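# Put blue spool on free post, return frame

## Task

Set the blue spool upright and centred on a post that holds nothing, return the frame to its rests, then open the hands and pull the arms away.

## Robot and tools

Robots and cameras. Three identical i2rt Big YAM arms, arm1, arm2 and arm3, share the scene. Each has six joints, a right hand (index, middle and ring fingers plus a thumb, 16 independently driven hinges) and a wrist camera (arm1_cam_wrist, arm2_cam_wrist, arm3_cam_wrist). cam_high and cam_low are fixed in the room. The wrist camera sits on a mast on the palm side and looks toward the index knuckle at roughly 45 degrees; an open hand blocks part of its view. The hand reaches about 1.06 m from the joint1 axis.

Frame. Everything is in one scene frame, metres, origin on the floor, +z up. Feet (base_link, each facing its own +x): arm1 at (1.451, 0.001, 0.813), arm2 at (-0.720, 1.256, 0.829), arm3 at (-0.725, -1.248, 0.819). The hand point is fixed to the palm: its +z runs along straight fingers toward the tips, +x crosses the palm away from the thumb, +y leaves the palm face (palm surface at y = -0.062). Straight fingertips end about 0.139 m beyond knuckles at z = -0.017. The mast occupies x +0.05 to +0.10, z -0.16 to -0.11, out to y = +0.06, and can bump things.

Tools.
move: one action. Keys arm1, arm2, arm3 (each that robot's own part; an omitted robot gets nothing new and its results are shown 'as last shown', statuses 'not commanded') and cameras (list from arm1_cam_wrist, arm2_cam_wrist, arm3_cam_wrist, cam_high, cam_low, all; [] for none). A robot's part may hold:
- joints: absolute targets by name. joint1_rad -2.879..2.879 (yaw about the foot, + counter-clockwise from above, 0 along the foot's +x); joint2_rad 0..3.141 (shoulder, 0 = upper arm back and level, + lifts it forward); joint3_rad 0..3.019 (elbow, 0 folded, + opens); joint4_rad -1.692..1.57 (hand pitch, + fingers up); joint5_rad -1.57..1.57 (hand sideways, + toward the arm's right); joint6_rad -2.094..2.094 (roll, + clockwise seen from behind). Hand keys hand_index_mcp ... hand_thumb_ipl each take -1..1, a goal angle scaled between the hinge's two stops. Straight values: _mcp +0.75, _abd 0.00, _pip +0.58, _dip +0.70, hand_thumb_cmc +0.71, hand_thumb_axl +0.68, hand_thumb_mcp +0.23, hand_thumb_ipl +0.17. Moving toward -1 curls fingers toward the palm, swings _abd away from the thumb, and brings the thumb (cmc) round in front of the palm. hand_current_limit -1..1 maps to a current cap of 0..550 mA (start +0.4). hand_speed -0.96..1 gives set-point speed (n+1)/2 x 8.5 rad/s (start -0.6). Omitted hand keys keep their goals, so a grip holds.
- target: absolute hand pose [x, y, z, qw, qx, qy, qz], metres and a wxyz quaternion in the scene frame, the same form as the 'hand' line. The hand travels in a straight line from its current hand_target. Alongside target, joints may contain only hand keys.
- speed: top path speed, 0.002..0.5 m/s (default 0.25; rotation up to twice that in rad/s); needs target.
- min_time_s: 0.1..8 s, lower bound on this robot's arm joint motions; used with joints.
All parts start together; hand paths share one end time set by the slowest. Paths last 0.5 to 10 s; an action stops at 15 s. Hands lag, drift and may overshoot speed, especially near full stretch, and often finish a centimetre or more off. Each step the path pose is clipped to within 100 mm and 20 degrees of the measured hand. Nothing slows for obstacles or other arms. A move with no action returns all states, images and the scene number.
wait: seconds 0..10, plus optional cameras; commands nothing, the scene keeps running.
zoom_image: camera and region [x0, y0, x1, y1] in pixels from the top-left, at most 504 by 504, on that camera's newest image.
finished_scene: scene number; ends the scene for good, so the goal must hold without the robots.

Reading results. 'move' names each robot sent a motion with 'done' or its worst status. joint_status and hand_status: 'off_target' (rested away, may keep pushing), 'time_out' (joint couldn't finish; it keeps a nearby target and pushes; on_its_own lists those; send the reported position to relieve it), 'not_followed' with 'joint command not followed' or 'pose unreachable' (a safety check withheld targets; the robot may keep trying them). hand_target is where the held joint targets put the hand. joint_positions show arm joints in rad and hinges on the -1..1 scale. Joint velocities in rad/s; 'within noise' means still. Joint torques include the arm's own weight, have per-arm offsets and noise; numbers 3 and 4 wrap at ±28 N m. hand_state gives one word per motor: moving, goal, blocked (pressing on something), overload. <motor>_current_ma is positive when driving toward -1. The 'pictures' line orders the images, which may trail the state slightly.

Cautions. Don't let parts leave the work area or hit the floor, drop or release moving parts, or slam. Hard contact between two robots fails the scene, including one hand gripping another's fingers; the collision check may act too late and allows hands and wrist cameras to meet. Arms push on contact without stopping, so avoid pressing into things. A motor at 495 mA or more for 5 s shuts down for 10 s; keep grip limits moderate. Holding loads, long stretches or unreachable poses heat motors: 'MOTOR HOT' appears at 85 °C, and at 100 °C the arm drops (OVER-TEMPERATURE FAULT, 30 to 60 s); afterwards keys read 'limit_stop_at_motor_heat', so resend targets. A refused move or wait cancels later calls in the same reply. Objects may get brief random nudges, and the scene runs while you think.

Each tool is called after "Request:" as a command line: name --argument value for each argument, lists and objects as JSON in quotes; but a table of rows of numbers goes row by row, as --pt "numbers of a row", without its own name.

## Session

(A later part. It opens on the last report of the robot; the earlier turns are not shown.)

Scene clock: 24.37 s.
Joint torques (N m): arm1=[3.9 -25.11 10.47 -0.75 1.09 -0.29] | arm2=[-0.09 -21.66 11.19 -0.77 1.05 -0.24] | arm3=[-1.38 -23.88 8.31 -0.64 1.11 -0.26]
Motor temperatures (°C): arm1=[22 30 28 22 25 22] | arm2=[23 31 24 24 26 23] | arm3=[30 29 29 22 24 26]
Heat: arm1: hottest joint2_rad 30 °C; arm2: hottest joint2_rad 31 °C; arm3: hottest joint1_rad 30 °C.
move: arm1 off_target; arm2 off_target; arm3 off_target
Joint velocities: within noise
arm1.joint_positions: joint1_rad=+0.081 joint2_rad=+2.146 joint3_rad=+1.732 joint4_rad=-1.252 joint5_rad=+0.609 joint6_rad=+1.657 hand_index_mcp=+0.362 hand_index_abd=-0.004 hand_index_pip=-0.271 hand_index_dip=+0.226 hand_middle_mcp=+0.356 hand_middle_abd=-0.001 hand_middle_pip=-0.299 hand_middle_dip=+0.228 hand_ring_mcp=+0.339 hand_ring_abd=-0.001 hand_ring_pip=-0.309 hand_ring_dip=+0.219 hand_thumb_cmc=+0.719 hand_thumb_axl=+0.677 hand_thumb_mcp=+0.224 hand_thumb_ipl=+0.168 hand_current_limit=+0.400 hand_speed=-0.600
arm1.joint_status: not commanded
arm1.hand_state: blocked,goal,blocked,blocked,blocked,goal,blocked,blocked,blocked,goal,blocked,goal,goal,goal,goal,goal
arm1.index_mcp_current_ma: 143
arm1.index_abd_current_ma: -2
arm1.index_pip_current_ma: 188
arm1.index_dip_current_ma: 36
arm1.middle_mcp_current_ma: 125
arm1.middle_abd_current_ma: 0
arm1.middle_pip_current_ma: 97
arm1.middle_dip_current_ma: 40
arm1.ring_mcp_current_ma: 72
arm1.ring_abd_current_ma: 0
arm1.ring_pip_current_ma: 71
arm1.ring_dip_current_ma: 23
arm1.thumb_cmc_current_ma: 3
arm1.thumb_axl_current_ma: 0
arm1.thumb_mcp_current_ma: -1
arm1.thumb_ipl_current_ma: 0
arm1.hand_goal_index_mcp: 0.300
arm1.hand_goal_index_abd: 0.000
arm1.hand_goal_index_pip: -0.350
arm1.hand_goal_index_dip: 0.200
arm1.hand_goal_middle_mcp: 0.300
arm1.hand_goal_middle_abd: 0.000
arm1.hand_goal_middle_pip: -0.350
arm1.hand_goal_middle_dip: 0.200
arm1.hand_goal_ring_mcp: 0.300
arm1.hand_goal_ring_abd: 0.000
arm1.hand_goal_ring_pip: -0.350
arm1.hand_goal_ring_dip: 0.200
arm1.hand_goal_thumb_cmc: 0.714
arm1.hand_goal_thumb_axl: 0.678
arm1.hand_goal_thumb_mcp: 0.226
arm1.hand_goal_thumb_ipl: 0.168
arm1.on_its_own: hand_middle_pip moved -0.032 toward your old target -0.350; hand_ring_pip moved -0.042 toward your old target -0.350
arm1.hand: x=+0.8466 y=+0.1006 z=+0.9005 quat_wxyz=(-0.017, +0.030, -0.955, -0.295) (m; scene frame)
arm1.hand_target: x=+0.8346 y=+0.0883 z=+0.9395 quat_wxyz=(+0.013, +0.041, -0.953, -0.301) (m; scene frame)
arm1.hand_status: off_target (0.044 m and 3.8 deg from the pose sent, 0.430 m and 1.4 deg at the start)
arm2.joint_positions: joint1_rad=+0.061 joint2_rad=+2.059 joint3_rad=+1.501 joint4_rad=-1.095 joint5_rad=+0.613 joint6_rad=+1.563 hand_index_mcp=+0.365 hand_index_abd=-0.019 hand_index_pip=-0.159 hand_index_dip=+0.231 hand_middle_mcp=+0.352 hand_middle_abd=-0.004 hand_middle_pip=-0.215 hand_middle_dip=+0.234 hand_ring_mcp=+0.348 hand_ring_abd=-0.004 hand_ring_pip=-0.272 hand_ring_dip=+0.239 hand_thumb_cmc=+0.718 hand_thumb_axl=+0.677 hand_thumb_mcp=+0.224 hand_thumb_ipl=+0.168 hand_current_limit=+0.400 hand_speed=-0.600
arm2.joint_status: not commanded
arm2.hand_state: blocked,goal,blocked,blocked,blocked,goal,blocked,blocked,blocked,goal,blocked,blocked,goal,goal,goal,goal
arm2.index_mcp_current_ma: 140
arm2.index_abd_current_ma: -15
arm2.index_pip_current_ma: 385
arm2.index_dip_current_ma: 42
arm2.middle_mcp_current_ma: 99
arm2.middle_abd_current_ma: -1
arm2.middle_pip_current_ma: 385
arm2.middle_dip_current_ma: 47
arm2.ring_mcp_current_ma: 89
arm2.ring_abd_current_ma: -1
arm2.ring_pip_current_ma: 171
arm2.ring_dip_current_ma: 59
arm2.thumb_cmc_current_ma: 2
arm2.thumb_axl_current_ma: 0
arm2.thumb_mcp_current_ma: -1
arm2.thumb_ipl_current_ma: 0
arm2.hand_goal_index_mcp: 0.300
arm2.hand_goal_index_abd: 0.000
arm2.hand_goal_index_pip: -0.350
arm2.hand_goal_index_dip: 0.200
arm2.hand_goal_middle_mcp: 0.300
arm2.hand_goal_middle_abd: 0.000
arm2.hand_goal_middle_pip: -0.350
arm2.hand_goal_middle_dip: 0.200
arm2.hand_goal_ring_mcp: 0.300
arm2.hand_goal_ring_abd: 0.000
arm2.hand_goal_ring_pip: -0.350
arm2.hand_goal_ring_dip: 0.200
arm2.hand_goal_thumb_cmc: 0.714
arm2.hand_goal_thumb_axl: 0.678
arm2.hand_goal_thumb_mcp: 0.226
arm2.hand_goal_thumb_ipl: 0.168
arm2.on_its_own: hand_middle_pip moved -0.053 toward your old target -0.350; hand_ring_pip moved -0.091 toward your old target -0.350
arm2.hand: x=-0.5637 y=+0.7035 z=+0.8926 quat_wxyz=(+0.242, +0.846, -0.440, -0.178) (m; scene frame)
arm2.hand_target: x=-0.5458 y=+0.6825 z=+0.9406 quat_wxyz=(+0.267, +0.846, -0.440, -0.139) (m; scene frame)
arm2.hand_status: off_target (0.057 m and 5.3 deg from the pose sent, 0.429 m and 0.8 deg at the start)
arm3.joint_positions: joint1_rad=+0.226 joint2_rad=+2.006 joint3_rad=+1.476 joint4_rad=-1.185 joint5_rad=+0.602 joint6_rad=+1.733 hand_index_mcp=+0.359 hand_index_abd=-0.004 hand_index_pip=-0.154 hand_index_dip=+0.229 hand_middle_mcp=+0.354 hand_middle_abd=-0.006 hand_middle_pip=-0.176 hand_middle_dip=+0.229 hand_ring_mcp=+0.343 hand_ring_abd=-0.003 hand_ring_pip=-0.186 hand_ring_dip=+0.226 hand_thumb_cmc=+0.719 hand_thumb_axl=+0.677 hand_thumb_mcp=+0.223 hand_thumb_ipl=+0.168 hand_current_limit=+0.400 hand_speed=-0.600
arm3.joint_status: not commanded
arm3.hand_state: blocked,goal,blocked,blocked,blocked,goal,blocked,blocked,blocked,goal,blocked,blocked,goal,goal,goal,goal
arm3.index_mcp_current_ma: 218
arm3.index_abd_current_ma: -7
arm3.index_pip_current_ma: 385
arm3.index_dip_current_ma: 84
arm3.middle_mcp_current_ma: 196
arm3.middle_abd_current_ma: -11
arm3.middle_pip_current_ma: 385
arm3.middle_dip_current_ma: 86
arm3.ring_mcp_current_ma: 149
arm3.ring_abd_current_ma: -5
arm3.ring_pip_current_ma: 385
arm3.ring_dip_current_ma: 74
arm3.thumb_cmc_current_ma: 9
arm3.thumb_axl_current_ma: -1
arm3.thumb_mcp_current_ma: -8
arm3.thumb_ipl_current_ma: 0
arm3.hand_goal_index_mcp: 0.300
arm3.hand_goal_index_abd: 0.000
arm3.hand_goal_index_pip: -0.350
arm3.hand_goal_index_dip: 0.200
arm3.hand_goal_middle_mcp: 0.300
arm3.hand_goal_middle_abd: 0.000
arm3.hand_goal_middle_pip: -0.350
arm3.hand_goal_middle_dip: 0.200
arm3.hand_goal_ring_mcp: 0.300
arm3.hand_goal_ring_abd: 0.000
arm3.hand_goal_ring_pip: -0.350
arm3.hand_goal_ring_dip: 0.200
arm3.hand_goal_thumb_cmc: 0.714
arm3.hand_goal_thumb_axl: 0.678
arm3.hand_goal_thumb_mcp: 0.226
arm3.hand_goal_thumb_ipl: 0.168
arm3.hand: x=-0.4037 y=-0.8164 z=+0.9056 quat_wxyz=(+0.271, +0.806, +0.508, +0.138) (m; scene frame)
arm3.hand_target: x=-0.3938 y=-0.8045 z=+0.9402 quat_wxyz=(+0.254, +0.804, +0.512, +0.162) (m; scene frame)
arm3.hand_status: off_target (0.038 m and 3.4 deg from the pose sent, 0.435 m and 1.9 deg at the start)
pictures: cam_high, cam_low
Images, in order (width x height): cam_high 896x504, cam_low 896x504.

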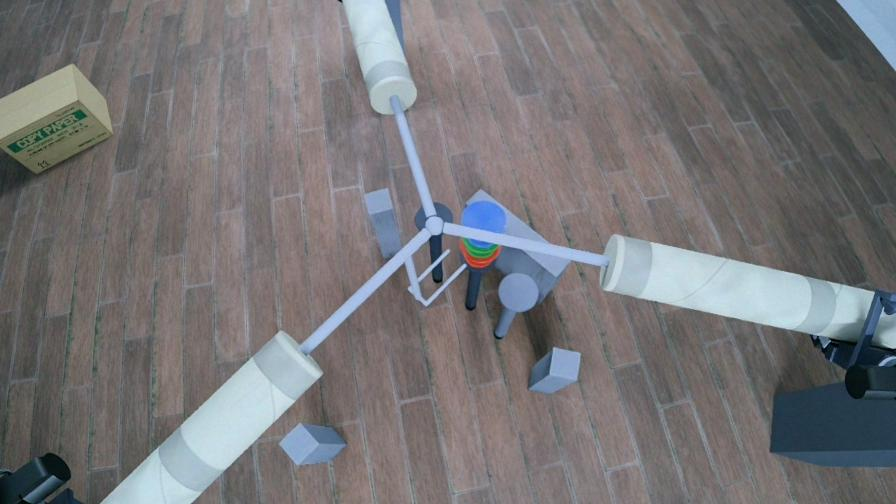

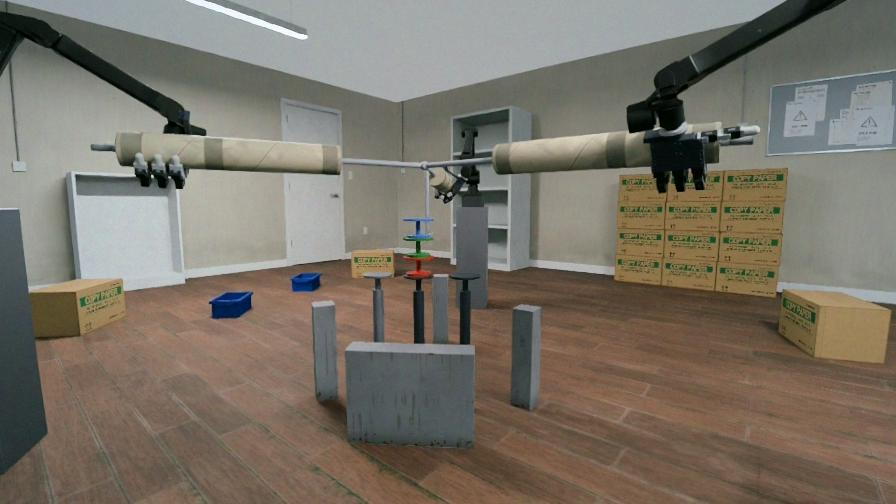

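Request:
move --arm1 '{"target":[0.8603,0.052,0.974,-0.0131,-0.0416,0.9528,0.3005],"speed":0.07}' --arm2 '{"target":[-0.5167,0.643,0.974,-0.2668,-0.8459,0.4404,0.1389],"speed":0.07}' --arm3 '{"target":[-0.3657,-0.839,0.974,0.2536,0.8043,0.5124,0.1616],"speed":0.07}' --cameras '["cam_high","cam_low"]'

Request:
zoom_image --camera "cam_low" --region '[400, 215, 440, 245]'

Request:
zoom_image --camera "cam_high" --region '[400, 180, 540, 320]'

Scene clock: 27.73 s.
Joint torques (N m): arm1=[3.49 -24.88 9.25 -0.49 1.16 -0.42] | arm2=[0.44 -20.89 12.85 -0.09 1.16 -0.28] | arm3=[-1.38 -23.41 8.38 -0.1 1.26 -0.32]
Motor temperatures (°C): arm1=[22 30 28 22 25 22] | arm2=[23 31 24 24 26 23] | arm3=[30 29 29 22 25 26]
Heat: arm1: hottest joint2_rad 30 °C; arm2: hottest joint2_rad 31 °C; arm3: hottest joint1_rad 30 °C.
move: arm1 off_target; arm2 off_target; arm3 off_target
Joint velocities: within noise
arm1.joint_positions: joint1_rad=+0.144 joint2_rad=+2.079 joint3_rad=+1.716 joint4_rad=-1.355 joint5_rad=+0.603 joint6_rad=+1.745 hand_index_mcp=+0.362 hand_index_abd=+0.004 hand_index_pip=-0.271 hand_index_dip=+0.226 hand_middle_mcp=+0.354 hand_middle_abd=+0.001 hand_middle_pip=-0.300 hand_middle_dip=+0.224 hand_ring_mcp=+0.336 hand_ring_abd=-0.001 hand_ring_pip=-0.314 hand_ring_dip=+0.216 hand_thumb_cmc=+0.719 hand_thumb_axl=+0.677 hand_thumb_mcp=+0.224 hand_thumb_ipl=+0.168 hand_current_limit=+0.400 hand_speed=-0.600
arm1.joint_status: not commanded
arm1.hand_state: blocked,goal,blocked,blocked,blocked,goal,blocked,blocked,blocked,goal,blocked,goal,goal,goal,goal,goal
arm1.index_mcp_current_ma: 143
arm1.index_abd_current_ma: 2
arm1.index_pip_current_ma: 187
arm1.index_dip_current_ma: 36
arm1.middle_mcp_current_ma: 118
arm1.middle_abd_current_ma: 0
arm1.middle_pip_current_ma: 94
arm1.middle_dip_current_ma: 33
arm1.ring_mcp_current_ma: 63
arm1.ring_abd_current_ma: 0
arm1.ring_pip_current_ma: 58
arm1.ring_dip_current_ma: 17
arm1.thumb_cmc_current_ma: 3
arm1.thumb_axl_current_ma: 0
arm1.thumb_mcp_current_ma: -1
arm1.thumb_ipl_current_ma: 0
arm1.hand_goal_index_mcp: 0.300
arm1.hand_goal_index_abd: 0.000
arm1.hand_goal_index_pip: -0.350
arm1.hand_goal_index_dip: 0.200
arm1.hand_goal_middle_mcp: 0.300
arm1.hand_goal_middle_abd: 0.000
arm1.hand_goal_middle_pip: -0.350
arm1.hand_goal_middle_dip: 0.200
arm1.hand_goal_ring_mcp: 0.300
arm1.hand_goal_ring_abd: 0.000
arm1.hand_goal_ring_pip: -0.350
arm1.hand_goal_ring_dip: 0.200
arm1.hand_goal_thumb_cmc: 0.714
arm1.hand_goal_thumb_axl: 0.678
arm1.hand_goal_thumb_mcp: 0.226
arm1.hand_goal_thumb_ipl: 0.168
arm1.hand: x=+0.8694 y=+0.0647 z=+0.9373 quat_wxyz=(-0.019, +0.025, -0.954, -0.297) (m; scene frame)
arm1.hand_target: x=+0.8615 y=+0.0523 z=+0.9736 quat_wxyz=(+0.013, +0.041, -0.953, -0.301) (m; scene frame)
arm1.hand_status: off_target (0.040 m and 4.2 deg from the pose sent, 0.089 m and 3.8 deg at the start)
arm2.joint_positions: joint1_rad=+0.063 joint2_rad=+2.113 joint3_rad=+1.715 joint4_rad=-1.258 joint5_rad=+0.611 joint6_rad=+1.569 hand_index_mcp=+0.364 hand_index_abd=-0.017 hand_index_pip=-0.160 hand_index_dip=+0.231 hand_middle_mcp=+0.352 hand_middle_abd=+0.000 hand_middle_pip=-0.220 hand_middle_dip=+0.234 hand_ring_mcp=+0.351 hand_ring_abd=-0.001 hand_ring_pip=-0.281 hand_ring_dip=+0.239 hand_thumb_cmc=+0.718 hand_thumb_axl=+0.677 hand_thumb_mcp=+0.224 hand_thumb_ipl=+0.168 hand_current_limit=+0.400 hand_speed=-0.600
arm2.joint_status: not commanded
arm2.hand_state: blocked,goal,blocked,blocked,blocked,goal,blocked,blocked,blocked,goal,blocked,blocked,goal,goal,goal,goal
arm2.index_mcp_current_ma: 136
arm2.index_abd_current_ma: -13
arm2.index_pip_current_ma: 385
arm2.index_dip_current_ma: 42
arm2.middle_mcp_current_ma: 99
arm2.middle_abd_current_ma: 0
arm2.middle_pip_current_ma: 374
arm2.middle_dip_current_ma: 48
arm2.ring_mcp_current_ma: 98
arm2.ring_abd_current_ma: 0
arm2.ring_pip_current_ma: 139
arm2.ring_dip_current_ma: 57
arm2.thumb_cmc_current_ma: 2
arm2.thumb_axl_current_ma: 0
arm2.thumb_mcp_current_ma: -1
arm2.thumb_ipl_current_ma: 0
arm2.hand_goal_index_mcp: 0.300
arm2.hand_goal_index_abd: 0.000
arm2.hand_goal_index_pip: -0.350
arm2.hand_goal_index_dip: 0.200
arm2.hand_goal_middle_mcp: 0.300
arm2.hand_goal_middle_abd: 0.000
arm2.hand_goal_middle_pip: -0.350
arm2.hand_goal_middle_dip: 0.200
arm2.hand_goal_ring_mcp: 0.300
arm2.hand_goal_ring_abd: 0.000
arm2.hand_goal_ring_pip: -0.350
arm2.hand_goal_ring_dip: 0.200
arm2.hand_goal_thumb_cmc: 0.714
arm2.hand_goal_thumb_axl: 0.678
arm2.hand_goal_thumb_mcp: 0.226
arm2.hand_goal_thumb_ipl: 0.168
arm2.hand: x=-0.5391 y=+0.6679 z=+0.9330 quat_wxyz=(+0.241, +0.846, -0.441, -0.178) (m; scene frame)
arm2.hand_target: x=-0.5185 y=+0.6473 z=+0.9751 quat_wxyz=(+0.267, +0.846, -0.440, -0.139) (m; scene frame)
arm2.hand_status: off_target (0.053 m and 5.4 deg from the pose sent, 0.112 m and 5.3 deg at the start)
arm3.joint_positions: joint1_rad=+0.158 joint2_rad=+1.910 joint3_rad=+1.418 joint4_rad=-1.192 joint5_rad=+0.603 joint6_rad=+1.658 hand_index_mcp=+0.359 hand_index_abd=-0.002 hand_index_pip=-0.154 hand_index_dip=+0.235 hand_middle_mcp=+0.349 hand_middle_abd=-0.002 hand_middle_pip=-0.177 hand_middle_dip=+0.231 hand_ring_mcp=+0.343 hand_ring_abd=-0.001 hand_ring_pip=-0.202 hand_ring_dip=+0.226 hand_thumb_cmc=+0.719 hand_thumb_axl=+0.677 hand_thumb_mcp=+0.223 hand_thumb_ipl=+0.168 hand_current_limit=+0.400 hand_speed=-0.600
arm3.joint_status: not commanded
arm3.hand_state: blocked,goal,blocked,blocked,blocked,goal,blocked,blocked,blocked,goal,blocked,blocked,goal,goal,goal,goal
arm3.index_mcp_current_ma: 218
arm3.index_abd_current_ma: -2
arm3.index_pip_current_ma: 385
arm3.index_dip_current_ma: 107
arm3.middle_mcp_current_ma: 175
arm3.middle_abd_current_ma: -3
arm3.middle_pip_current_ma: 385
arm3.middle_dip_current_ma: 94
arm3.ring_mcp_current_ma: 147
arm3.ring_abd_current_ma: -1
arm3.ring_pip_current_ma: 385
arm3.ring_dip_current_ma: 74
arm3.thumb_cmc_current_ma: 9
arm3.thumb_axl_current_ma: -1
arm3.thumb_mcp_current_ma: -8
arm3.thumb_ipl_current_ma: 0
arm3.hand_goal_index_mcp: 0.300
arm3.hand_goal_index_abd: 0.000
arm3.hand_goal_index_pip: -0.350
arm3.hand_goal_index_dip: 0.200
arm3.hand_goal_middle_mcp: 0.300
arm3.hand_goal_middle_abd: 0.000
arm3.hand_goal_middle_pip: -0.350
arm3.hand_goal_middle_dip: 0.200
arm3.hand_goal_ring_mcp: 0.300
arm3.hand_goal_ring_abd: 0.000
arm3.hand_goal_ring_pip: -0.350
arm3.hand_goal_ring_dip: 0.200
arm3.hand_goal_thumb_cmc: 0.714
arm3.hand_goal_thumb_axl: 0.678
arm3.hand_goal_thumb_mcp: 0.226
arm3.hand_goal_thumb_ipl: 0.168
arm3.hand: x=-0.3780 y=-0.8517 z=+0.9370 quat_wxyz=(+0.272, +0.807, +0.507, +0.130) (m; scene frame)
arm3.hand_target: x=-0.3668 y=-0.8409 z=+0.9742 quat_wxyz=(+0.255, +0.804, +0.512, +0.162) (m; scene frame)
arm3.hand_status: off_target (0.041 m and 4.2 deg from the pose sent, 0.082 m and 3.4 deg at the start)
pictures: cam_high, cam_low
Images, in order (width x height): cam_high 896x504, cam_low 896x504.

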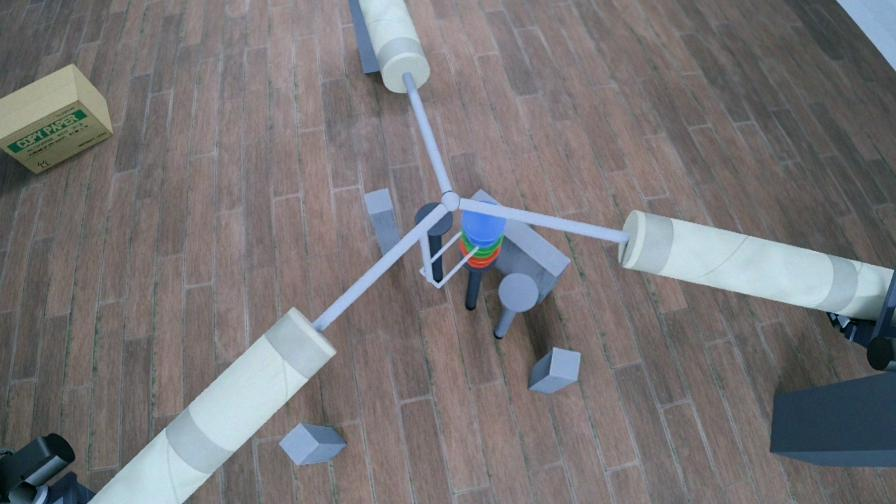

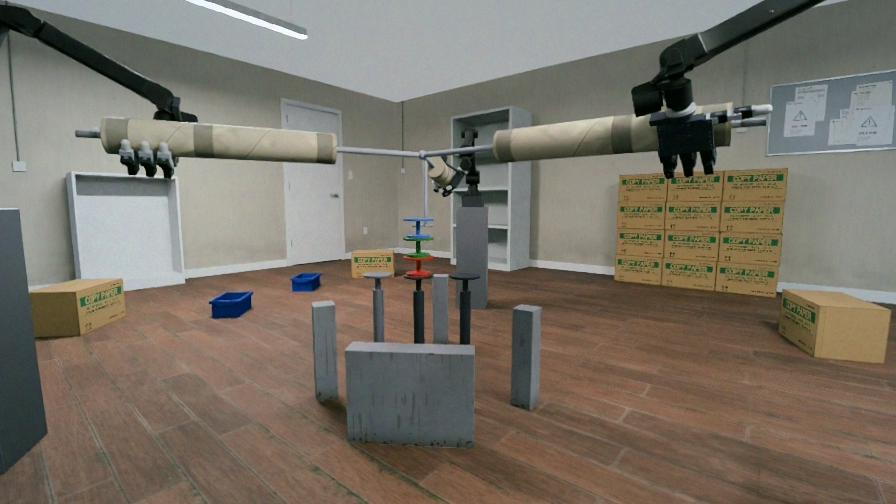

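Scaled by 12.600 from the camera's 896x504 image, which has a finer 1280x720 frame.

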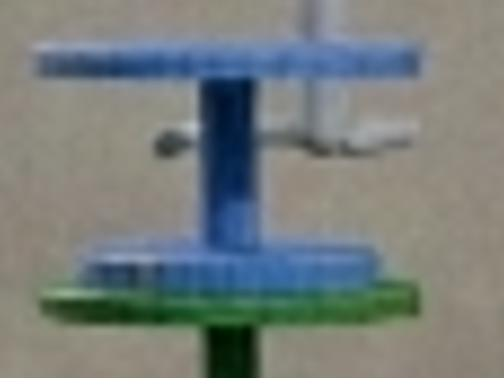

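Scaled by 3.600 from the camera's 896x504 image, which has a finer 1280x720 frame.

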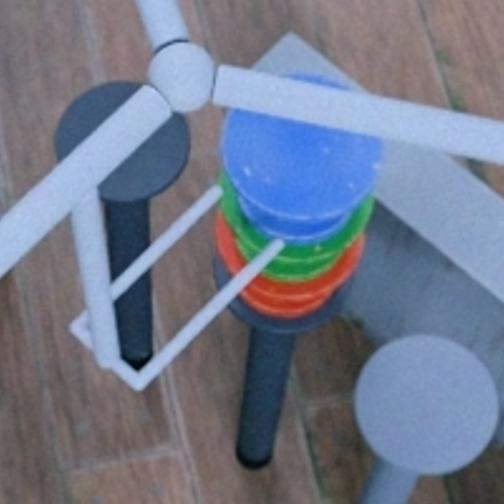

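Request:
move --arm1 '{"target":[0.9137,-0.0302,0.974,-0.0131,-0.0416,0.9528,0.3005],"speed":0.07}' --arm2 '{"target":[-0.4633,0.5608,0.984,-0.2668,-0.8459,0.4404,0.1389],"speed":0.07}' --arm3 '{"target":[-0.3123,-0.9212,0.974,0.2536,0.8043,0.5124,0.1616],"speed":0.07}' --cameras '["cam_high","cam_low"]'

Request:
zoom_image --camera "cam_low" --region '[395, 205, 445, 255]'

Request:
zoom_image --camera "cam_high" --region '[400, 150, 540, 290]'

Scene clock: 30.60 s.
Joint torques (N m): arm1=[2.73 -23.41 9.03 -0.79 1.3 -0.39] | arm2=[-0.09 -25 13.91 -0.27 1.19 -0.35] | arm3=[-0.91 -21.01 8.36 0.96 1.03 -0.33]
Motor temperatures (°C): arm1=[22 30 28 22 26 22] | arm2=[23 32 25 24 26 23] | arm3=[29 29 29 22 25 26]
Heat: arm1: hottest joint2_rad 30 °C; arm2: hottest joint2_rad 32 °C; arm3: hottest joint1_rad 29 °C.
move: arm1 off_target; arm2 off_target; arm3 off_target
Joint velocities: within noise
arm1.joint_positions: joint1_rad=+0.311 joint2_rad=+2.029 joint3_rad=+1.628 joint4_rad=-1.426 joint5_rad=+0.577 joint6_rad=+1.937 hand_index_mcp=+0.362 hand_index_abd=+0.004 hand_index_pip=-0.280 hand_index_dip=+0.226 hand_middle_mcp=+0.354 hand_middle_abd=+0.001 hand_middle_pip=-0.303 hand_middle_dip=+0.223 hand_ring_mcp=+0.336 hand_ring_abd=+0.001 hand_ring_pip=-0.314 hand_ring_dip=+0.216 hand_thumb_cmc=+0.719 hand_thumb_axl=+0.677 hand_thumb_mcp=+0.224 hand_thumb_ipl=+0.168 hand_current_limit=+0.400 hand_speed=-0.600
arm1.joint_status: not commanded
arm1.hand_state: blocked,goal,blocked,blocked,blocked,goal,blocked,blocked,blocked,goal,blocked,goal,goal,goal,goal,goal
arm1.index_mcp_current_ma: 143
arm1.index_abd_current_ma: 2
arm1.index_pip_current_ma: 156
arm1.index_dip_current_ma: 36
arm1.middle_mcp_current_ma: 118
arm1.middle_abd_current_ma: 0
arm1.middle_pip_current_ma: 86
arm1.middle_dip_current_ma: 29
arm1.ring_mcp_current_ma: 63
arm1.ring_abd_current_ma: 0
arm1.ring_pip_current_ma: 58
arm1.ring_dip_current_ma: 17
arm1.thumb_cmc_current_ma: 3
arm1.thumb_axl_current_ma: 0
arm1.thumb_mcp_current_ma: -1
arm1.thumb_ipl_current_ma: 0
arm1.hand_goal_index_mcp: 0.300
arm1.hand_goal_index_abd: 0.000
arm1.hand_goal_index_pip: -0.350
arm1.hand_goal_index_dip: 0.200
arm1.hand_goal_middle_mcp: 0.300
arm1.hand_goal_middle_abd: 0.000
arm1.hand_goal_middle_pip: -0.350
arm1.hand_goal_middle_dip: 0.200
arm1.hand_goal_ring_mcp: 0.300
arm1.hand_goal_ring_abd: 0.000
arm1.hand_goal_ring_pip: -0.350
arm1.hand_goal_ring_dip: 0.200
arm1.hand_goal_thumb_cmc: 0.714
arm1.hand_goal_thumb_axl: 0.678
arm1.hand_goal_thumb_mcp: 0.226
arm1.hand_goal_thumb_ipl: 0.168
arm1.hand: x=+0.9216 y=-0.0234 z=+0.9402 quat_wxyz=(-0.018, +0.028, -0.953, -0.300) (m; scene frame)
arm1.hand_target: x=+0.9149 y=-0.0299 z=+0.9734 quat_wxyz=(+0.013, +0.041, -0.953, -0.301) (m; scene frame)
arm1.hand_status: off_target (0.035 m and 3.9 deg from the pose sent, 0.111 m and 4.2 deg at the start)
arm2.joint_positions: joint1_rad=+0.063 joint2_rad=+2.436 joint3_rad=+2.297 joint4_rad=-1.529 joint5_rad=+0.611 joint6_rad=+1.576 hand_index_mcp=+0.362 hand_index_abd=-0.013 hand_index_pip=-0.160 hand_index_dip=+0.232 hand_middle_mcp=+0.352 hand_middle_abd=+0.003 hand_middle_pip=-0.231 hand_middle_dip=+0.234 hand_ring_mcp=+0.352 hand_ring_abd=+0.000 hand_ring_pip=-0.297 hand_ring_dip=+0.235 hand_thumb_cmc=+0.718 hand_thumb_axl=+0.677 hand_thumb_mcp=+0.224 hand_thumb_ipl=+0.168 hand_current_limit=+0.400 hand_speed=-0.600
arm2.joint_status: not commanded
arm2.hand_state: blocked,goal,blocked,blocked,blocked,goal,blocked,blocked,blocked,goal,blocked,blocked,goal,goal,goal,goal
arm2.index_mcp_current_ma: 131
arm2.index_abd_current_ma: -8
arm2.index_pip_current_ma: 385
arm2.index_dip_current_ma: 42
arm2.middle_mcp_current_ma: 99
arm2.middle_abd_current_ma: 1
arm2.middle_pip_current_ma: 326
arm2.middle_dip_current_ma: 48
arm2.ring_mcp_current_ma: 99
arm2.ring_abd_current_ma: 0
arm2.ring_pip_current_ma: 93
arm2.ring_dip_current_ma: 49
arm2.thumb_cmc_current_ma: 2
arm2.thumb_axl_current_ma: 0
arm2.thumb_mcp_current_ma: -1
arm2.thumb_ipl_current_ma: 0
arm2.hand_goal_index_mcp: 0.300
arm2.hand_goal_index_abd: 0.000
arm2.hand_goal_index_pip: -0.350
arm2.hand_goal_index_dip: 0.200
arm2.hand_goal_middle_mcp: 0.300
arm2.hand_goal_middle_abd: 0.000
arm2.hand_goal_middle_pip: -0.350
arm2.hand_goal_middle_dip: 0.200
arm2.hand_goal_ring_mcp: 0.300
arm2.hand_goal_ring_abd: 0.000
arm2.hand_goal_ring_pip: -0.350
arm2.hand_goal_ring_dip: 0.200
arm2.hand_goal_thumb_cmc: 0.714
arm2.hand_goal_thumb_axl: 0.678
arm2.hand_goal_thumb_mcp: 0.226
arm2.hand_goal_thumb_ipl: 0.168
arm2.hand: x=-0.4830 y=+0.5824 z=+0.9327 quat_wxyz=(+0.238, +0.845, -0.443, -0.182) (m; scene frame)
arm2.hand_target: x=-0.4660 y=+0.5667 z=+0.9850 quat_wxyz=(+0.268, +0.846, -0.440, -0.138) (m; scene frame)
arm2.hand_status: off_target (0.059 m and 6.0 deg from the pose sent, 0.141 m and 5.4 deg at the start)
arm3.joint_positions: joint1_rad=-0.014 joint2_rad=+1.775 joint3_rad=+1.229 joint4_rad=-1.042 joint5_rad=+0.603 joint6_rad=+1.458 hand_index_mcp=+0.356 hand_index_abd=-0.001 hand_index_pip=-0.154 hand_index_dip=+0.238 hand_middle_mcp=+0.347 hand_middle_abd=-0.001 hand_middle_pip=-0.186 hand_middle_dip=+0.231 hand_ring_mcp=+0.342 hand_ring_abd=-0.001 hand_ring_pip=-0.218 hand_ring_dip=+0.226 hand_thumb_cmc=+0.719 hand_thumb_axl=+0.677 hand_thumb_mcp=+0.223 hand_thumb_ipl=+0.168 hand_current_limit=+0.400 hand_speed=-0.600
arm3.joint_status: not commanded
arm3.hand_state: blocked,goal,blocked,blocked,blocked,goal,blocked,blocked,blocked,goal,blocked,blocked,goal,goal,goal,goal
arm3.index_mcp_current_ma: 202
arm3.index_abd_current_ma: -1
arm3.index_pip_current_ma: 385
arm3.index_dip_current_ma: 118
arm3.middle_mcp_current_ma: 163
arm3.middle_abd_current_ma: -1
arm3.middle_pip_current_ma: 385
arm3.middle_dip_current_ma: 94
arm3.ring_mcp_current_ma: 145
arm3.ring_abd_current_ma: -1
arm3.ring_pip_current_ma: 385
arm3.ring_dip_current_ma: 74
arm3.thumb_cmc_current_ma: 9
arm3.thumb_axl_current_ma: -1
arm3.thumb_mcp_current_ma: -8
arm3.thumb_ipl_current_ma: 0
arm3.hand_goal_index_mcp: 0.300
arm3.hand_goal_index_abd: 0.000
arm3.hand_goal_index_pip: -0.350
arm3.hand_goal_index_dip: 0.200
arm3.hand_goal_middle_mcp: 0.300
arm3.hand_goal_middle_abd: 0.000
arm3.hand_goal_middle_pip: -0.350
arm3.hand_goal_middle_dip: 0.200
arm3.hand_goal_ring_mcp: 0.300
arm3.hand_goal_ring_abd: 0.000
arm3.hand_goal_ring_pip: -0.350
arm3.hand_goal_ring_dip: 0.200
arm3.hand_goal_thumb_cmc: 0.714
arm3.hand_goal_thumb_axl: 0.678
arm3.hand_goal_thumb_mcp: 0.226
arm3.hand_goal_thumb_ipl: 0.168
arm3.hand: x=-0.3252 y=-0.9389 z=+0.9401 quat_wxyz=(+0.272, +0.809, +0.508, +0.119) (m; scene frame)
arm3.hand_target: x=-0.3138 y=-0.9227 z=+0.9748 quat_wxyz=(+0.255, +0.804, +0.512, +0.162) (m; scene frame)
arm3.hand_status: off_target (0.040 m and 5.3 deg from the pose sent, 0.103 m and 4.2 deg at the start)
pictures: cam_high, cam_low
Images, in order (width x height): cam_high 896x504, cam_low 896x504.

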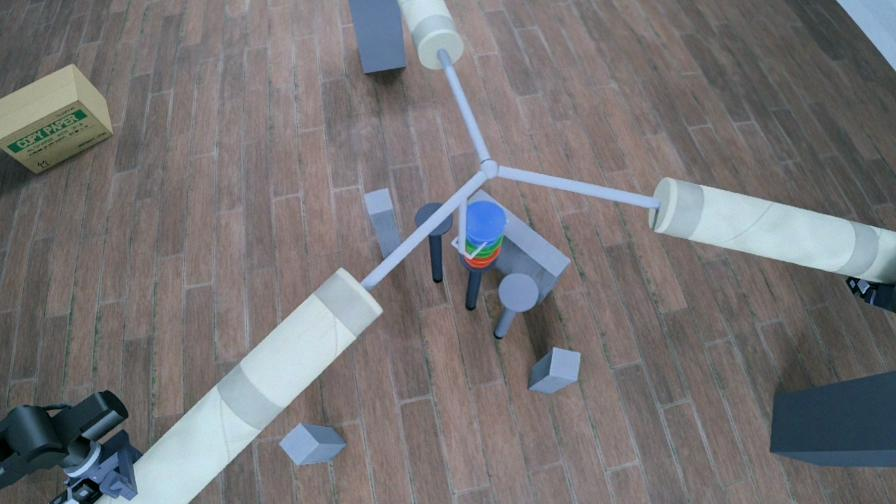

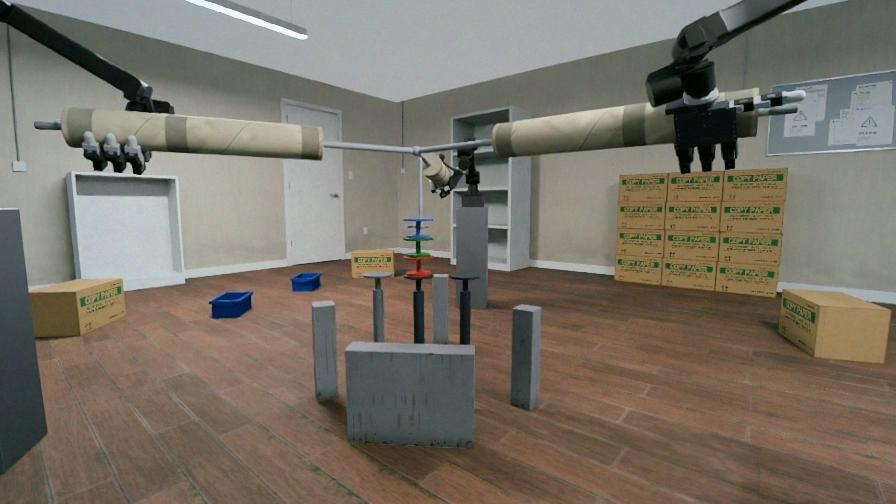

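Scaled by 10.080 from the camera's 896x504 image, which has a finer 1280x720 frame.

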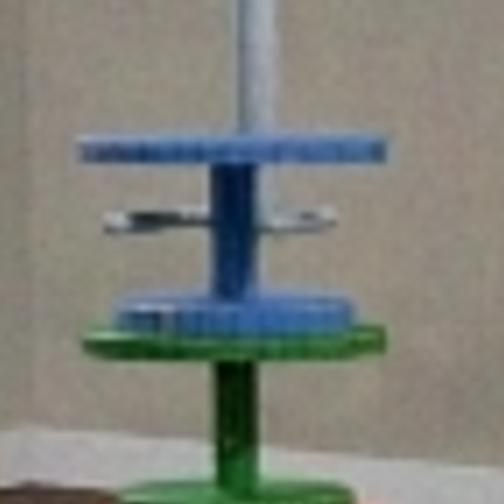

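Scaled by 3.600 from the camera's 896x504 image, which has a finer 1280x720 frame.

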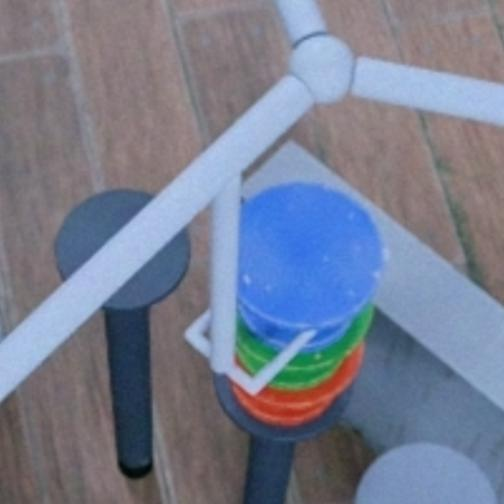

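Request:
move --arm1 '{"target":[0.9137,-0.0302,1.032,-0.0131,-0.0416,0.9528,0.3005],"speed":0.06}' --arm2 '{"target":[-0.4633,0.5608,1.042,-0.2668,-0.8459,0.4404,0.1389],"speed":0.06}' --arm3 '{"target":[-0.3123,-0.9212,1.032,0.2536,0.8043,0.5124,0.1616],"speed":0.06}' --cameras '["cam_high","cam_low"]'

Request:
zoom_image --camera "cam_low" --region '[360, 190, 460, 290]'

Scene clock: 33.13 s.
Joint torques (N m): arm1=[1.32 -21.95 13.87 -2.09 1 -0.49] | arm2=[0.91 -26.34 14.19 0.25 1.32 -0.45] | arm3=[0.21 -20.01 11.58 -0.57 1.09 -0.16]
Motor temperatures (°C): arm1=[22 30 29 22 26 22] | arm2=[23 32 26 24 27 23] | arm3=[29 29 29 22 25 26]
Heat: arm1: hottest joint2_rad 30 °C; arm2: hottest joint2_rad 32 °C; arm3: hottest joint1_rad 29 °C.
move: arm1 off_target; arm2 off_target; arm3 off_target
Joint velocities: within noise
arm1.joint_positions: joint1_rad=+0.325 joint2_rad=+1.971 joint3_rad=+1.661 joint4_rad=-1.522 joint5_rad=+0.587 joint6_rad=+1.945 hand_index_mcp=+0.358 hand_index_abd=+0.002 hand_index_pip=-0.291 hand_index_dip=+0.226 hand_middle_mcp=+0.349 hand_middle_abd=-0.001 hand_middle_pip=-0.306 hand_middle_dip=+0.221 hand_ring_mcp=+0.335 hand_ring_abd=-0.001 hand_ring_pip=-0.313 hand_ring_dip=+0.218 hand_thumb_cmc=+0.719 hand_thumb_axl=+0.677 hand_thumb_mcp=+0.224 hand_thumb_ipl=+0.168 hand_current_limit=+0.400 hand_speed=-0.600
arm1.joint_status: not commanded
arm1.hand_state: blocked,goal,blocked,blocked,blocked,goal,blocked,blocked,blocked,goal,blocked,goal,goal,goal,goal,goal
arm1.index_mcp_current_ma: 129
arm1.index_abd_current_ma: 1
arm1.index_pip_current_ma: 121
arm1.index_dip_current_ma: 36
arm1.middle_mcp_current_ma: 103
arm1.middle_abd_current_ma: 0
arm1.middle_pip_current_ma: 78
arm1.middle_dip_current_ma: 27
arm1.ring_mcp_current_ma: 61
arm1.ring_abd_current_ma: 0
arm1.ring_pip_current_ma: 62
arm1.ring_dip_current_ma: 22
arm1.thumb_cmc_current_ma: 3
arm1.thumb_axl_current_ma: 0
arm1.thumb_mcp_current_ma: -1
arm1.thumb_ipl_current_ma: 0
arm1.hand_goal_index_mcp: 0.300
arm1.hand_goal_index_abd: 0.000
arm1.hand_goal_index_pip: -0.350
arm1.hand_goal_index_dip: 0.200
arm1.hand_goal_middle_mcp: 0.300
arm1.hand_goal_middle_abd: 0.000
arm1.hand_goal_middle_pip: -0.350
arm1.hand_goal_middle_dip: 0.200
arm1.hand_goal_ring_mcp: 0.300
arm1.hand_goal_ring_abd: 0.000
arm1.hand_goal_ring_pip: -0.350
arm1.hand_goal_ring_dip: 0.200
arm1.hand_goal_thumb_cmc: 0.714
arm1.hand_goal_thumb_axl: 0.678
arm1.hand_goal_thumb_mcp: 0.226
arm1.hand_goal_thumb_ipl: 0.168
arm1.hand: x=+0.9284 y=-0.0268 z=+0.9872 quat_wxyz=(-0.016, +0.032, -0.952, -0.305) (m; scene frame)
arm1.hand_target: x=+0.9168 y=-0.0295 z=+1.0313 quat_wxyz=(+0.014, +0.041, -0.953, -0.301) (m; scene frame)
arm1.hand_status: off_target (0.047 m and 3.5 deg from the pose sent, 0.092 m and 3.9 deg at the start)
arm2.joint_positions: joint1_rad=+0.064 joint2_rad=+2.452 joint3_rad=+2.465 joint4_rad=-1.691 joint5_rad=+0.609 joint6_rad=+1.580 hand_index_mcp=+0.362 hand_index_abd=-0.010 hand_index_pip=-0.160 hand_index_dip=+0.232 hand_middle_mcp=+0.352 hand_middle_abd=+0.003 hand_middle_pip=-0.234 hand_middle_dip=+0.234 hand_ring_mcp=+0.350 hand_ring_abd=+0.000 hand_ring_pip=-0.299 hand_ring_dip=+0.233 hand_thumb_cmc=+0.718 hand_thumb_axl=+0.677 hand_thumb_mcp=+0.224 hand_thumb_ipl=+0.168 hand_current_limit=+0.400 hand_speed=-0.600
arm2.joint_status: not commanded
arm2.hand_state: blocked,goal,blocked,blocked,blocked,goal,blocked,blocked,blocked,goal,blocked,blocked,goal,goal,goal,goal
arm2.index_mcp_current_ma: 131
arm2.index_abd_current_ma: -6
arm2.index_pip_current_ma: 385
arm2.index_dip_current_ma: 42
arm2.middle_mcp_current_ma: 99
arm2.middle_abd_current_ma: 1
arm2.middle_pip_current_ma: 314
arm2.middle_dip_current_ma: 48
arm2.ring_mcp_current_ma: 92
arm2.ring_abd_current_ma: 0
arm2.ring_pip_current_ma: 88
arm2.ring_dip_current_ma: 44
arm2.thumb_cmc_current_ma: 2
arm2.thumb_axl_current_ma: 0
arm2.thumb_mcp_current_ma: -1
arm2.thumb_ipl_current_ma: 0
arm2.hand_goal_index_mcp: 0.300
arm2.hand_goal_index_abd: 0.000
arm2.hand_goal_index_pip: -0.350
arm2.hand_goal_index_dip: 0.200
arm2.hand_goal_middle_mcp: 0.300
arm2.hand_goal_middle_abd: 0.000
arm2.hand_goal_middle_pip: -0.350
arm2.hand_goal_middle_dip: 0.200
arm2.hand_goal_ring_mcp: 0.300
arm2.hand_goal_ring_abd: 0.000
arm2.hand_goal_ring_pip: -0.350
arm2.hand_goal_ring_dip: 0.200
arm2.hand_goal_thumb_cmc: 0.714
arm2.hand_goal_thumb_axl: 0.678
arm2.hand_goal_thumb_mcp: 0.226
arm2.hand_goal_thumb_ipl: 0.168
arm2.hand: x=-0.4802 y=+0.5783 z=+0.9849 quat_wxyz=(+0.235, +0.845, -0.443, -0.185) (m; scene frame)
arm2.hand_target: x=-0.4666 y=+0.5676 z=+1.0422 quat_wxyz=(+0.268, +0.846, -0.440, -0.138) (m; scene frame)
arm2.hand_status: off_target (0.062 m and 6.4 deg from the pose sent, 0.113 m and 6.0 deg at the start)
arm3.joint_positions: joint1_rad=-0.028 joint2_rad=+1.705 joint3_rad=+1.269 joint4_rad=-1.144 joint5_rad=+0.600 joint6_rad=+1.439 hand_index_mcp=+0.354 hand_index_abd=-0.003 hand_index_pip=-0.162 hand_index_dip=+0.238 hand_middle_mcp=+0.347 hand_middle_abd=-0.002 hand_middle_pip=-0.190 hand_middle_dip=+0.231 hand_ring_mcp=+0.343 hand_ring_abd=+0.000 hand_ring_pip=-0.221 hand_ring_dip=+0.228 hand_thumb_cmc=+0.719 hand_thumb_axl=+0.677 hand_thumb_mcp=+0.223 hand_thumb_ipl=+0.168 hand_current_limit=+0.400 hand_speed=-0.600
arm3.joint_status: not commanded
arm3.hand_state: blocked,goal,blocked,blocked,blocked,goal,blocked,blocked,blocked,goal,blocked,blocked,goal,goal,goal,goal
arm3.index_mcp_current_ma: 196
arm3.index_abd_current_ma: -5
arm3.index_pip_current_ma: 385
arm3.index_dip_current_ma: 118
arm3.middle_mcp_current_ma: 163
arm3.middle_abd_current_ma: -3
arm3.middle_pip_current_ma: 385
arm3.middle_dip_current_ma: 94
arm3.ring_mcp_current_ma: 147
arm3.ring_abd_current_ma: 0
arm3.ring_pip_current_ma: 385
arm3.ring_dip_current_ma: 84
arm3.thumb_cmc_current_ma: 9
arm3.thumb_axl_current_ma: -1
arm3.thumb_mcp_current_ma: -8
arm3.thumb_ipl_current_ma: 0
arm3.hand_goal_index_mcp: 0.300
arm3.hand_goal_index_abd: 0.000
arm3.hand_goal_index_pip: -0.350
arm3.hand_goal_index_dip: 0.200
arm3.hand_goal_middle_mcp: 0.300
arm3.hand_goal_middle_abd: 0.000
arm3.hand_goal_middle_pip: -0.350
arm3.hand_goal_middle_dip: 0.200
arm3.hand_goal_ring_mcp: 0.300
arm3.hand_goal_ring_abd: 0.000
arm3.hand_goal_ring_pip: -0.350
arm3.hand_goal_ring_dip: 0.200
arm3.hand_goal_thumb_cmc: 0.714
arm3.hand_goal_thumb_axl: 0.678
arm3.hand_goal_thumb_mcp: 0.226
arm3.hand_goal_thumb_ipl: 0.168
arm3.hand: x=-0.3223 y=-0.9468 z=+0.9858 quat_wxyz=(+0.271, +0.809, +0.509, +0.118) (m; scene frame)
arm3.hand_target: x=-0.3147 y=-0.9242 z=+1.0323 quat_wxyz=(+0.254, +0.804, +0.512, +0.162) (m; scene frame)
arm3.hand_status: off_target (0.054 m and 5.4 deg from the pose sent, 0.095 m and 5.4 deg at the start)
pictures: cam_high, cam_low
Images, in order (width x height): cam_high 896x504, cam_low 896x504.

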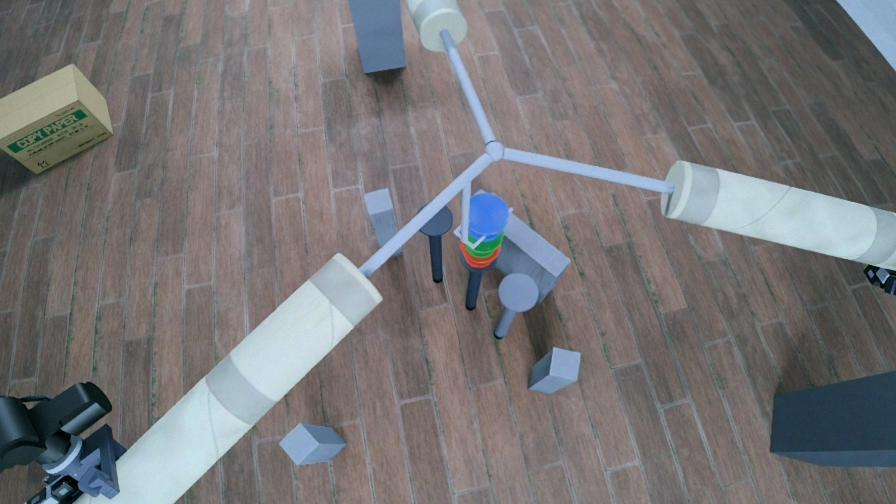

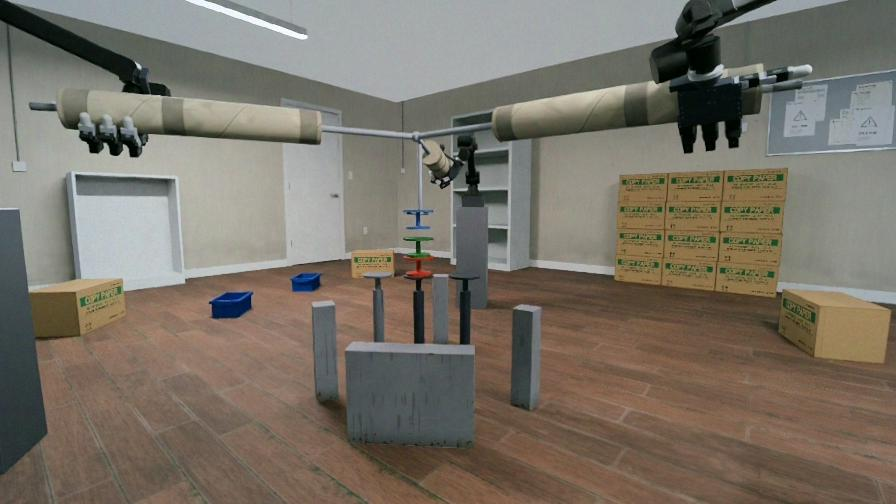

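Scaled by 5.040 from the camera's 896x504 image, which has a finer 1280x720 frame.

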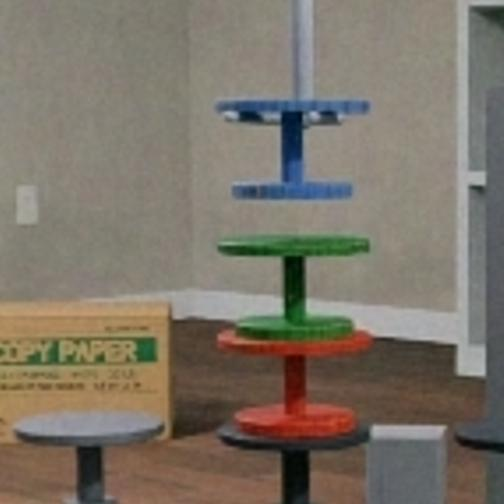

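Request:
move --arm1 '{"target":[0.8492,-0.0715,1.02,-0.0131,-0.0416,0.9528,0.3005],"speed":0.08}' --arm2 '{"target":[-0.5278,0.5195,1.03,-0.2668,-0.8459,0.4404,0.1389],"speed":0.08}' --arm3 '{"target":[-0.3768,-0.9625,1.02,0.2536,0.8043,0.5124,0.1616],"speed":0.08}' --cameras '["cam_low"]'

Scene clock: 35.33 s.
Joint torques (N m): arm1=[1.73 -22.48 15.98 -0.85 1.24 -0.52] | arm2=[-0.5 -26.75 11.34 1.29 1.11 -0.54] | arm3=[1.73 -17.44 8.62 0.1 1.4 0.07]
Motor temperatures (°C): arm1=[22 31 29 22 26 22] | arm2=[23 32 26 24 27 23] | arm3=[29 29 30 22 25 26]
Heat: arm1: hottest joint2_rad 31 °C; arm2: hottest joint2_rad 32 °C; arm3: hottest joint3_rad 30 °C.
move: arm1 off_target; arm2 off_target; arm3 off_target
Joint velocities: within noise
arm1.joint_positions: joint1_rad=+0.345 joint2_rad=+2.162 joint3_rad=+1.973 joint4_rad=-1.666 joint5_rad=+0.577 joint6_rad=+1.975 hand_index_mcp=+0.358 hand_index_abd=+0.002 hand_index_pip=-0.291 hand_index_dip=+0.226 hand_middle_mcp=+0.349 hand_middle_abd=+0.000 hand_middle_pip=-0.311 hand_middle_dip=+0.220 hand_ring_mcp=+0.331 hand_ring_abd=-0.001 hand_ring_pip=-0.321 hand_ring_dip=+0.214 hand_thumb_cmc=+0.719 hand_thumb_axl=+0.677 hand_thumb_mcp=+0.224 hand_thumb_ipl=+0.168 hand_current_limit=+0.400 hand_speed=-0.600
arm1.joint_status: not commanded
arm1.hand_state: blocked,goal,blocked,blocked,blocked,goal,blocked,blocked,blocked,goal,blocked,goal,goal,goal,goal,goal
arm1.index_mcp_current_ma: 129
arm1.index_abd_current_ma: 1
arm1.index_pip_current_ma: 121
arm1.index_dip_current_ma: 36
arm1.middle_mcp_current_ma: 101
arm1.middle_abd_current_ma: 0
arm1.middle_pip_current_ma: 66
arm1.middle_dip_current_ma: 25
arm1.ring_mcp_current_ma: 50
arm1.ring_abd_current_ma: 0
arm1.ring_pip_current_ma: 43
arm1.ring_dip_current_ma: 14
arm1.thumb_cmc_current_ma: 3
arm1.thumb_axl_current_ma: 0
arm1.thumb_mcp_current_ma: -1
arm1.thumb_ipl_current_ma: 0
arm1.hand_goal_index_mcp: 0.300
arm1.hand_goal_index_abd: 0.000
arm1.hand_goal_index_pip: -0.350
arm1.hand_goal_index_dip: 0.200
arm1.hand_goal_middle_mcp: 0.300
arm1.hand_goal_middle_abd: 0.000
arm1.hand_goal_middle_pip: -0.350
arm1.hand_goal_middle_dip: 0.200
arm1.hand_goal_ring_mcp: 0.300
arm1.hand_goal_ring_abd: 0.000
arm1.hand_goal_ring_pip: -0.350
arm1.hand_goal_ring_dip: 0.200
arm1.hand_goal_thumb_cmc: 0.714
arm1.hand_goal_thumb_axl: 0.678
arm1.hand_goal_thumb_mcp: 0.226
arm1.hand_goal_thumb_ipl: 0.168
arm1.hand: x=+0.8722 y=-0.0625 z=+0.9866 quat_wxyz=(-0.021, +0.030, -0.952, -0.305) (m; scene frame)
arm1.hand_target: x=+0.8532 y=-0.0707 z=+1.0203 quat_wxyz=(+0.014, +0.042, -0.953, -0.301) (m; scene frame)
arm1.hand_status: off_target (0.042 m and 4.1 deg from the pose sent, 0.097 m and 3.5 deg at the start)
arm2.joint_positions: joint1_rad=-0.032 joint2_rad=+2.452 joint3_rad=+2.465 joint4_rad=-1.618 joint5_rad=+0.608 joint6_rad=+1.471 hand_index_mcp=+0.362 hand_index_abd=-0.004 hand_index_pip=-0.170 hand_index_dip=+0.232 hand_middle_mcp=+0.352 hand_middle_abd=+0.003 hand_middle_pip=-0.243 hand_middle_dip=+0.234 hand_ring_mcp=+0.349 hand_ring_abd=+0.000 hand_ring_pip=-0.304 hand_ring_dip=+0.228 hand_thumb_cmc=+0.718 hand_thumb_axl=+0.677 hand_thumb_mcp=+0.224 hand_thumb_ipl=+0.168 hand_current_limit=+0.400 hand_speed=-0.600
arm2.joint_status: not commanded
arm2.hand_state: blocked,goal,blocked,blocked,blocked,goal,blocked,blocked,blocked,goal,blocked,blocked,goal,goal,goal,goal
arm2.index_mcp_current_ma: 131
arm2.index_abd_current_ma: -1
arm2.index_pip_current_ma: 385
arm2.index_dip_current_ma: 42
arm2.middle_mcp_current_ma: 99
arm2.middle_abd_current_ma: 1
arm2.middle_pip_current_ma: 276
arm2.middle_dip_current_ma: 48
arm2.ring_mcp_current_ma: 89
arm2.ring_abd_current_ma: 0
arm2.ring_pip_current_ma: 74
arm2.ring_dip_current_ma: 35
arm2.thumb_cmc_current_ma: 2
arm2.thumb_axl_current_ma: 0
arm2.thumb_mcp_current_ma: -1
arm2.thumb_ipl_current_ma: 0
arm2.hand_goal_index_mcp: 0.300
arm2.hand_goal_index_abd: 0.000
arm2.hand_goal_index_pip: -0.350
arm2.hand_goal_index_dip: 0.200
arm2.hand_goal_middle_mcp: 0.300
arm2.hand_goal_middle_abd: 0.000
arm2.hand_goal_middle_pip: -0.350
arm2.hand_goal_middle_dip: 0.200
arm2.hand_goal_ring_mcp: 0.300
arm2.hand_goal_ring_abd: 0.000
arm2.hand_goal_ring_pip: -0.350
arm2.hand_goal_ring_dip: 0.200
arm2.hand_goal_thumb_cmc: 0.714
arm2.hand_goal_thumb_axl: 0.678
arm2.hand_goal_thumb_mcp: 0.226
arm2.hand_goal_thumb_ipl: 0.168
arm2.hand: x=-0.5372 y=+0.5387 z=+0.9826 quat_wxyz=(+0.235, +0.844, -0.447, -0.180) (m; scene frame)
arm2.hand_target: x=-0.5296 y=+0.5246 z=+1.0308 quat_wxyz=(+0.268, +0.845, -0.441, -0.140) (m; scene frame)
arm2.hand_status: off_target (0.052 m and 6.1 deg from the pose sent, 0.088 m and 6.4 deg at the start)
arm3.joint_positions: joint1_rad=+0.027 joint2_rad=+1.562 joint3_rad=+1.102 joint4_rad=-1.149 joint5_rad=+0.594 joint6_rad=+1.502 hand_index_mcp=+0.351 hand_index_abd=+0.001 hand_index_pip=-0.163 hand_index_dip=+0.238 hand_middle_mcp=+0.347 hand_middle_abd=+0.000 hand_middle_pip=-0.193 hand_middle_dip=+0.231 hand_ring_mcp=+0.343 hand_ring_abd=+0.004 hand_ring_pip=-0.222 hand_ring_dip=+0.229 hand_thumb_cmc=+0.719 hand_thumb_axl=+0.677 hand_thumb_mcp=+0.223 hand_thumb_ipl=+0.168 hand_current_limit=+0.400 hand_speed=-0.600
arm3.joint_status: not commanded
arm3.hand_state: blocked,goal,blocked,blocked,blocked,goal,blocked,blocked,blocked,goal,blocked,blocked,goal,goal,goal,goal
arm3.index_mcp_current_ma: 184
arm3.index_abd_current_ma: 1
arm3.index_pip_current_ma: 385
arm3.index_dip_current_ma: 118
arm3.middle_mcp_current_ma: 163
arm3.middle_abd_current_ma: 0
arm3.middle_pip_current_ma: 385
arm3.middle_dip_current_ma: 94
arm3.ring_mcp_current_ma: 147
arm3.ring_abd_current_ma: 7
arm3.ring_pip_current_ma: 385
arm3.ring_dip_current_ma: 87
arm3.thumb_cmc_current_ma: 9
arm3.thumb_axl_current_ma: -1
arm3.thumb_mcp_current_ma: -8
arm3.thumb_ipl_current_ma: 0
arm3.hand_goal_index_mcp: 0.300
arm3.hand_goal_index_abd: 0.000
arm3.hand_goal_index_pip: -0.350
arm3.hand_goal_index_dip: 0.200
arm3.hand_goal_middle_mcp: 0.300
arm3.hand_goal_middle_abd: 0.000
arm3.hand_goal_middle_pip: -0.350
arm3.hand_goal_middle_dip: 0.200
arm3.hand_goal_ring_mcp: 0.300
arm3.hand_goal_ring_abd: 0.000
arm3.hand_goal_ring_pip: -0.350
arm3.hand_goal_ring_dip: 0.200
arm3.hand_goal_thumb_cmc: 0.714
arm3.hand_goal_thumb_axl: 0.678
arm3.hand_goal_thumb_mcp: 0.226
arm3.hand_goal_thumb_ipl: 0.168
arm3.hand: x=-0.3748 y=-0.9828 z=+0.9901 quat_wxyz=(+0.268, +0.809, +0.509, +0.120) (m; scene frame)
arm3.hand_target: x=-0.3773 y=-0.9639 z=+1.0196 quat_wxyz=(+0.253, +0.805, +0.512, +0.161) (m; scene frame)
arm3.hand_status: off_target (0.036 m and 5.1 deg from the pose sent, 0.066 m and 5.5 deg at the start)
pictures: cam_low
Images, in order (width x height): cam_low 896x504.

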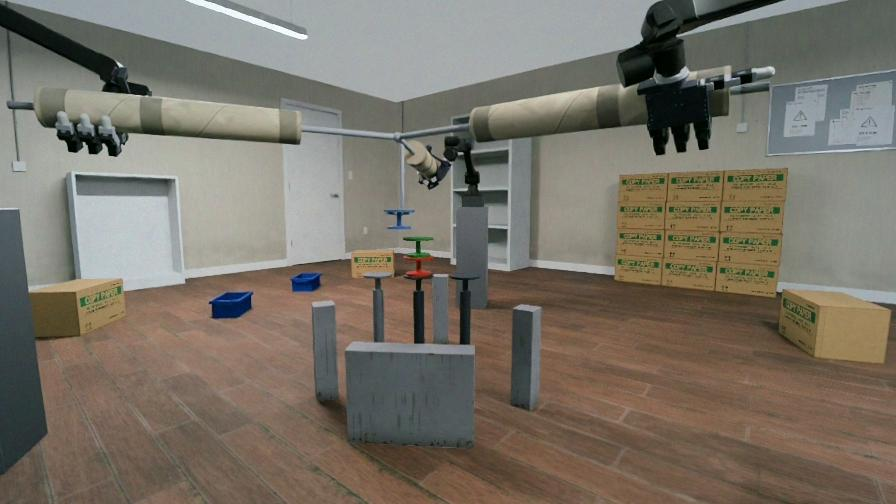

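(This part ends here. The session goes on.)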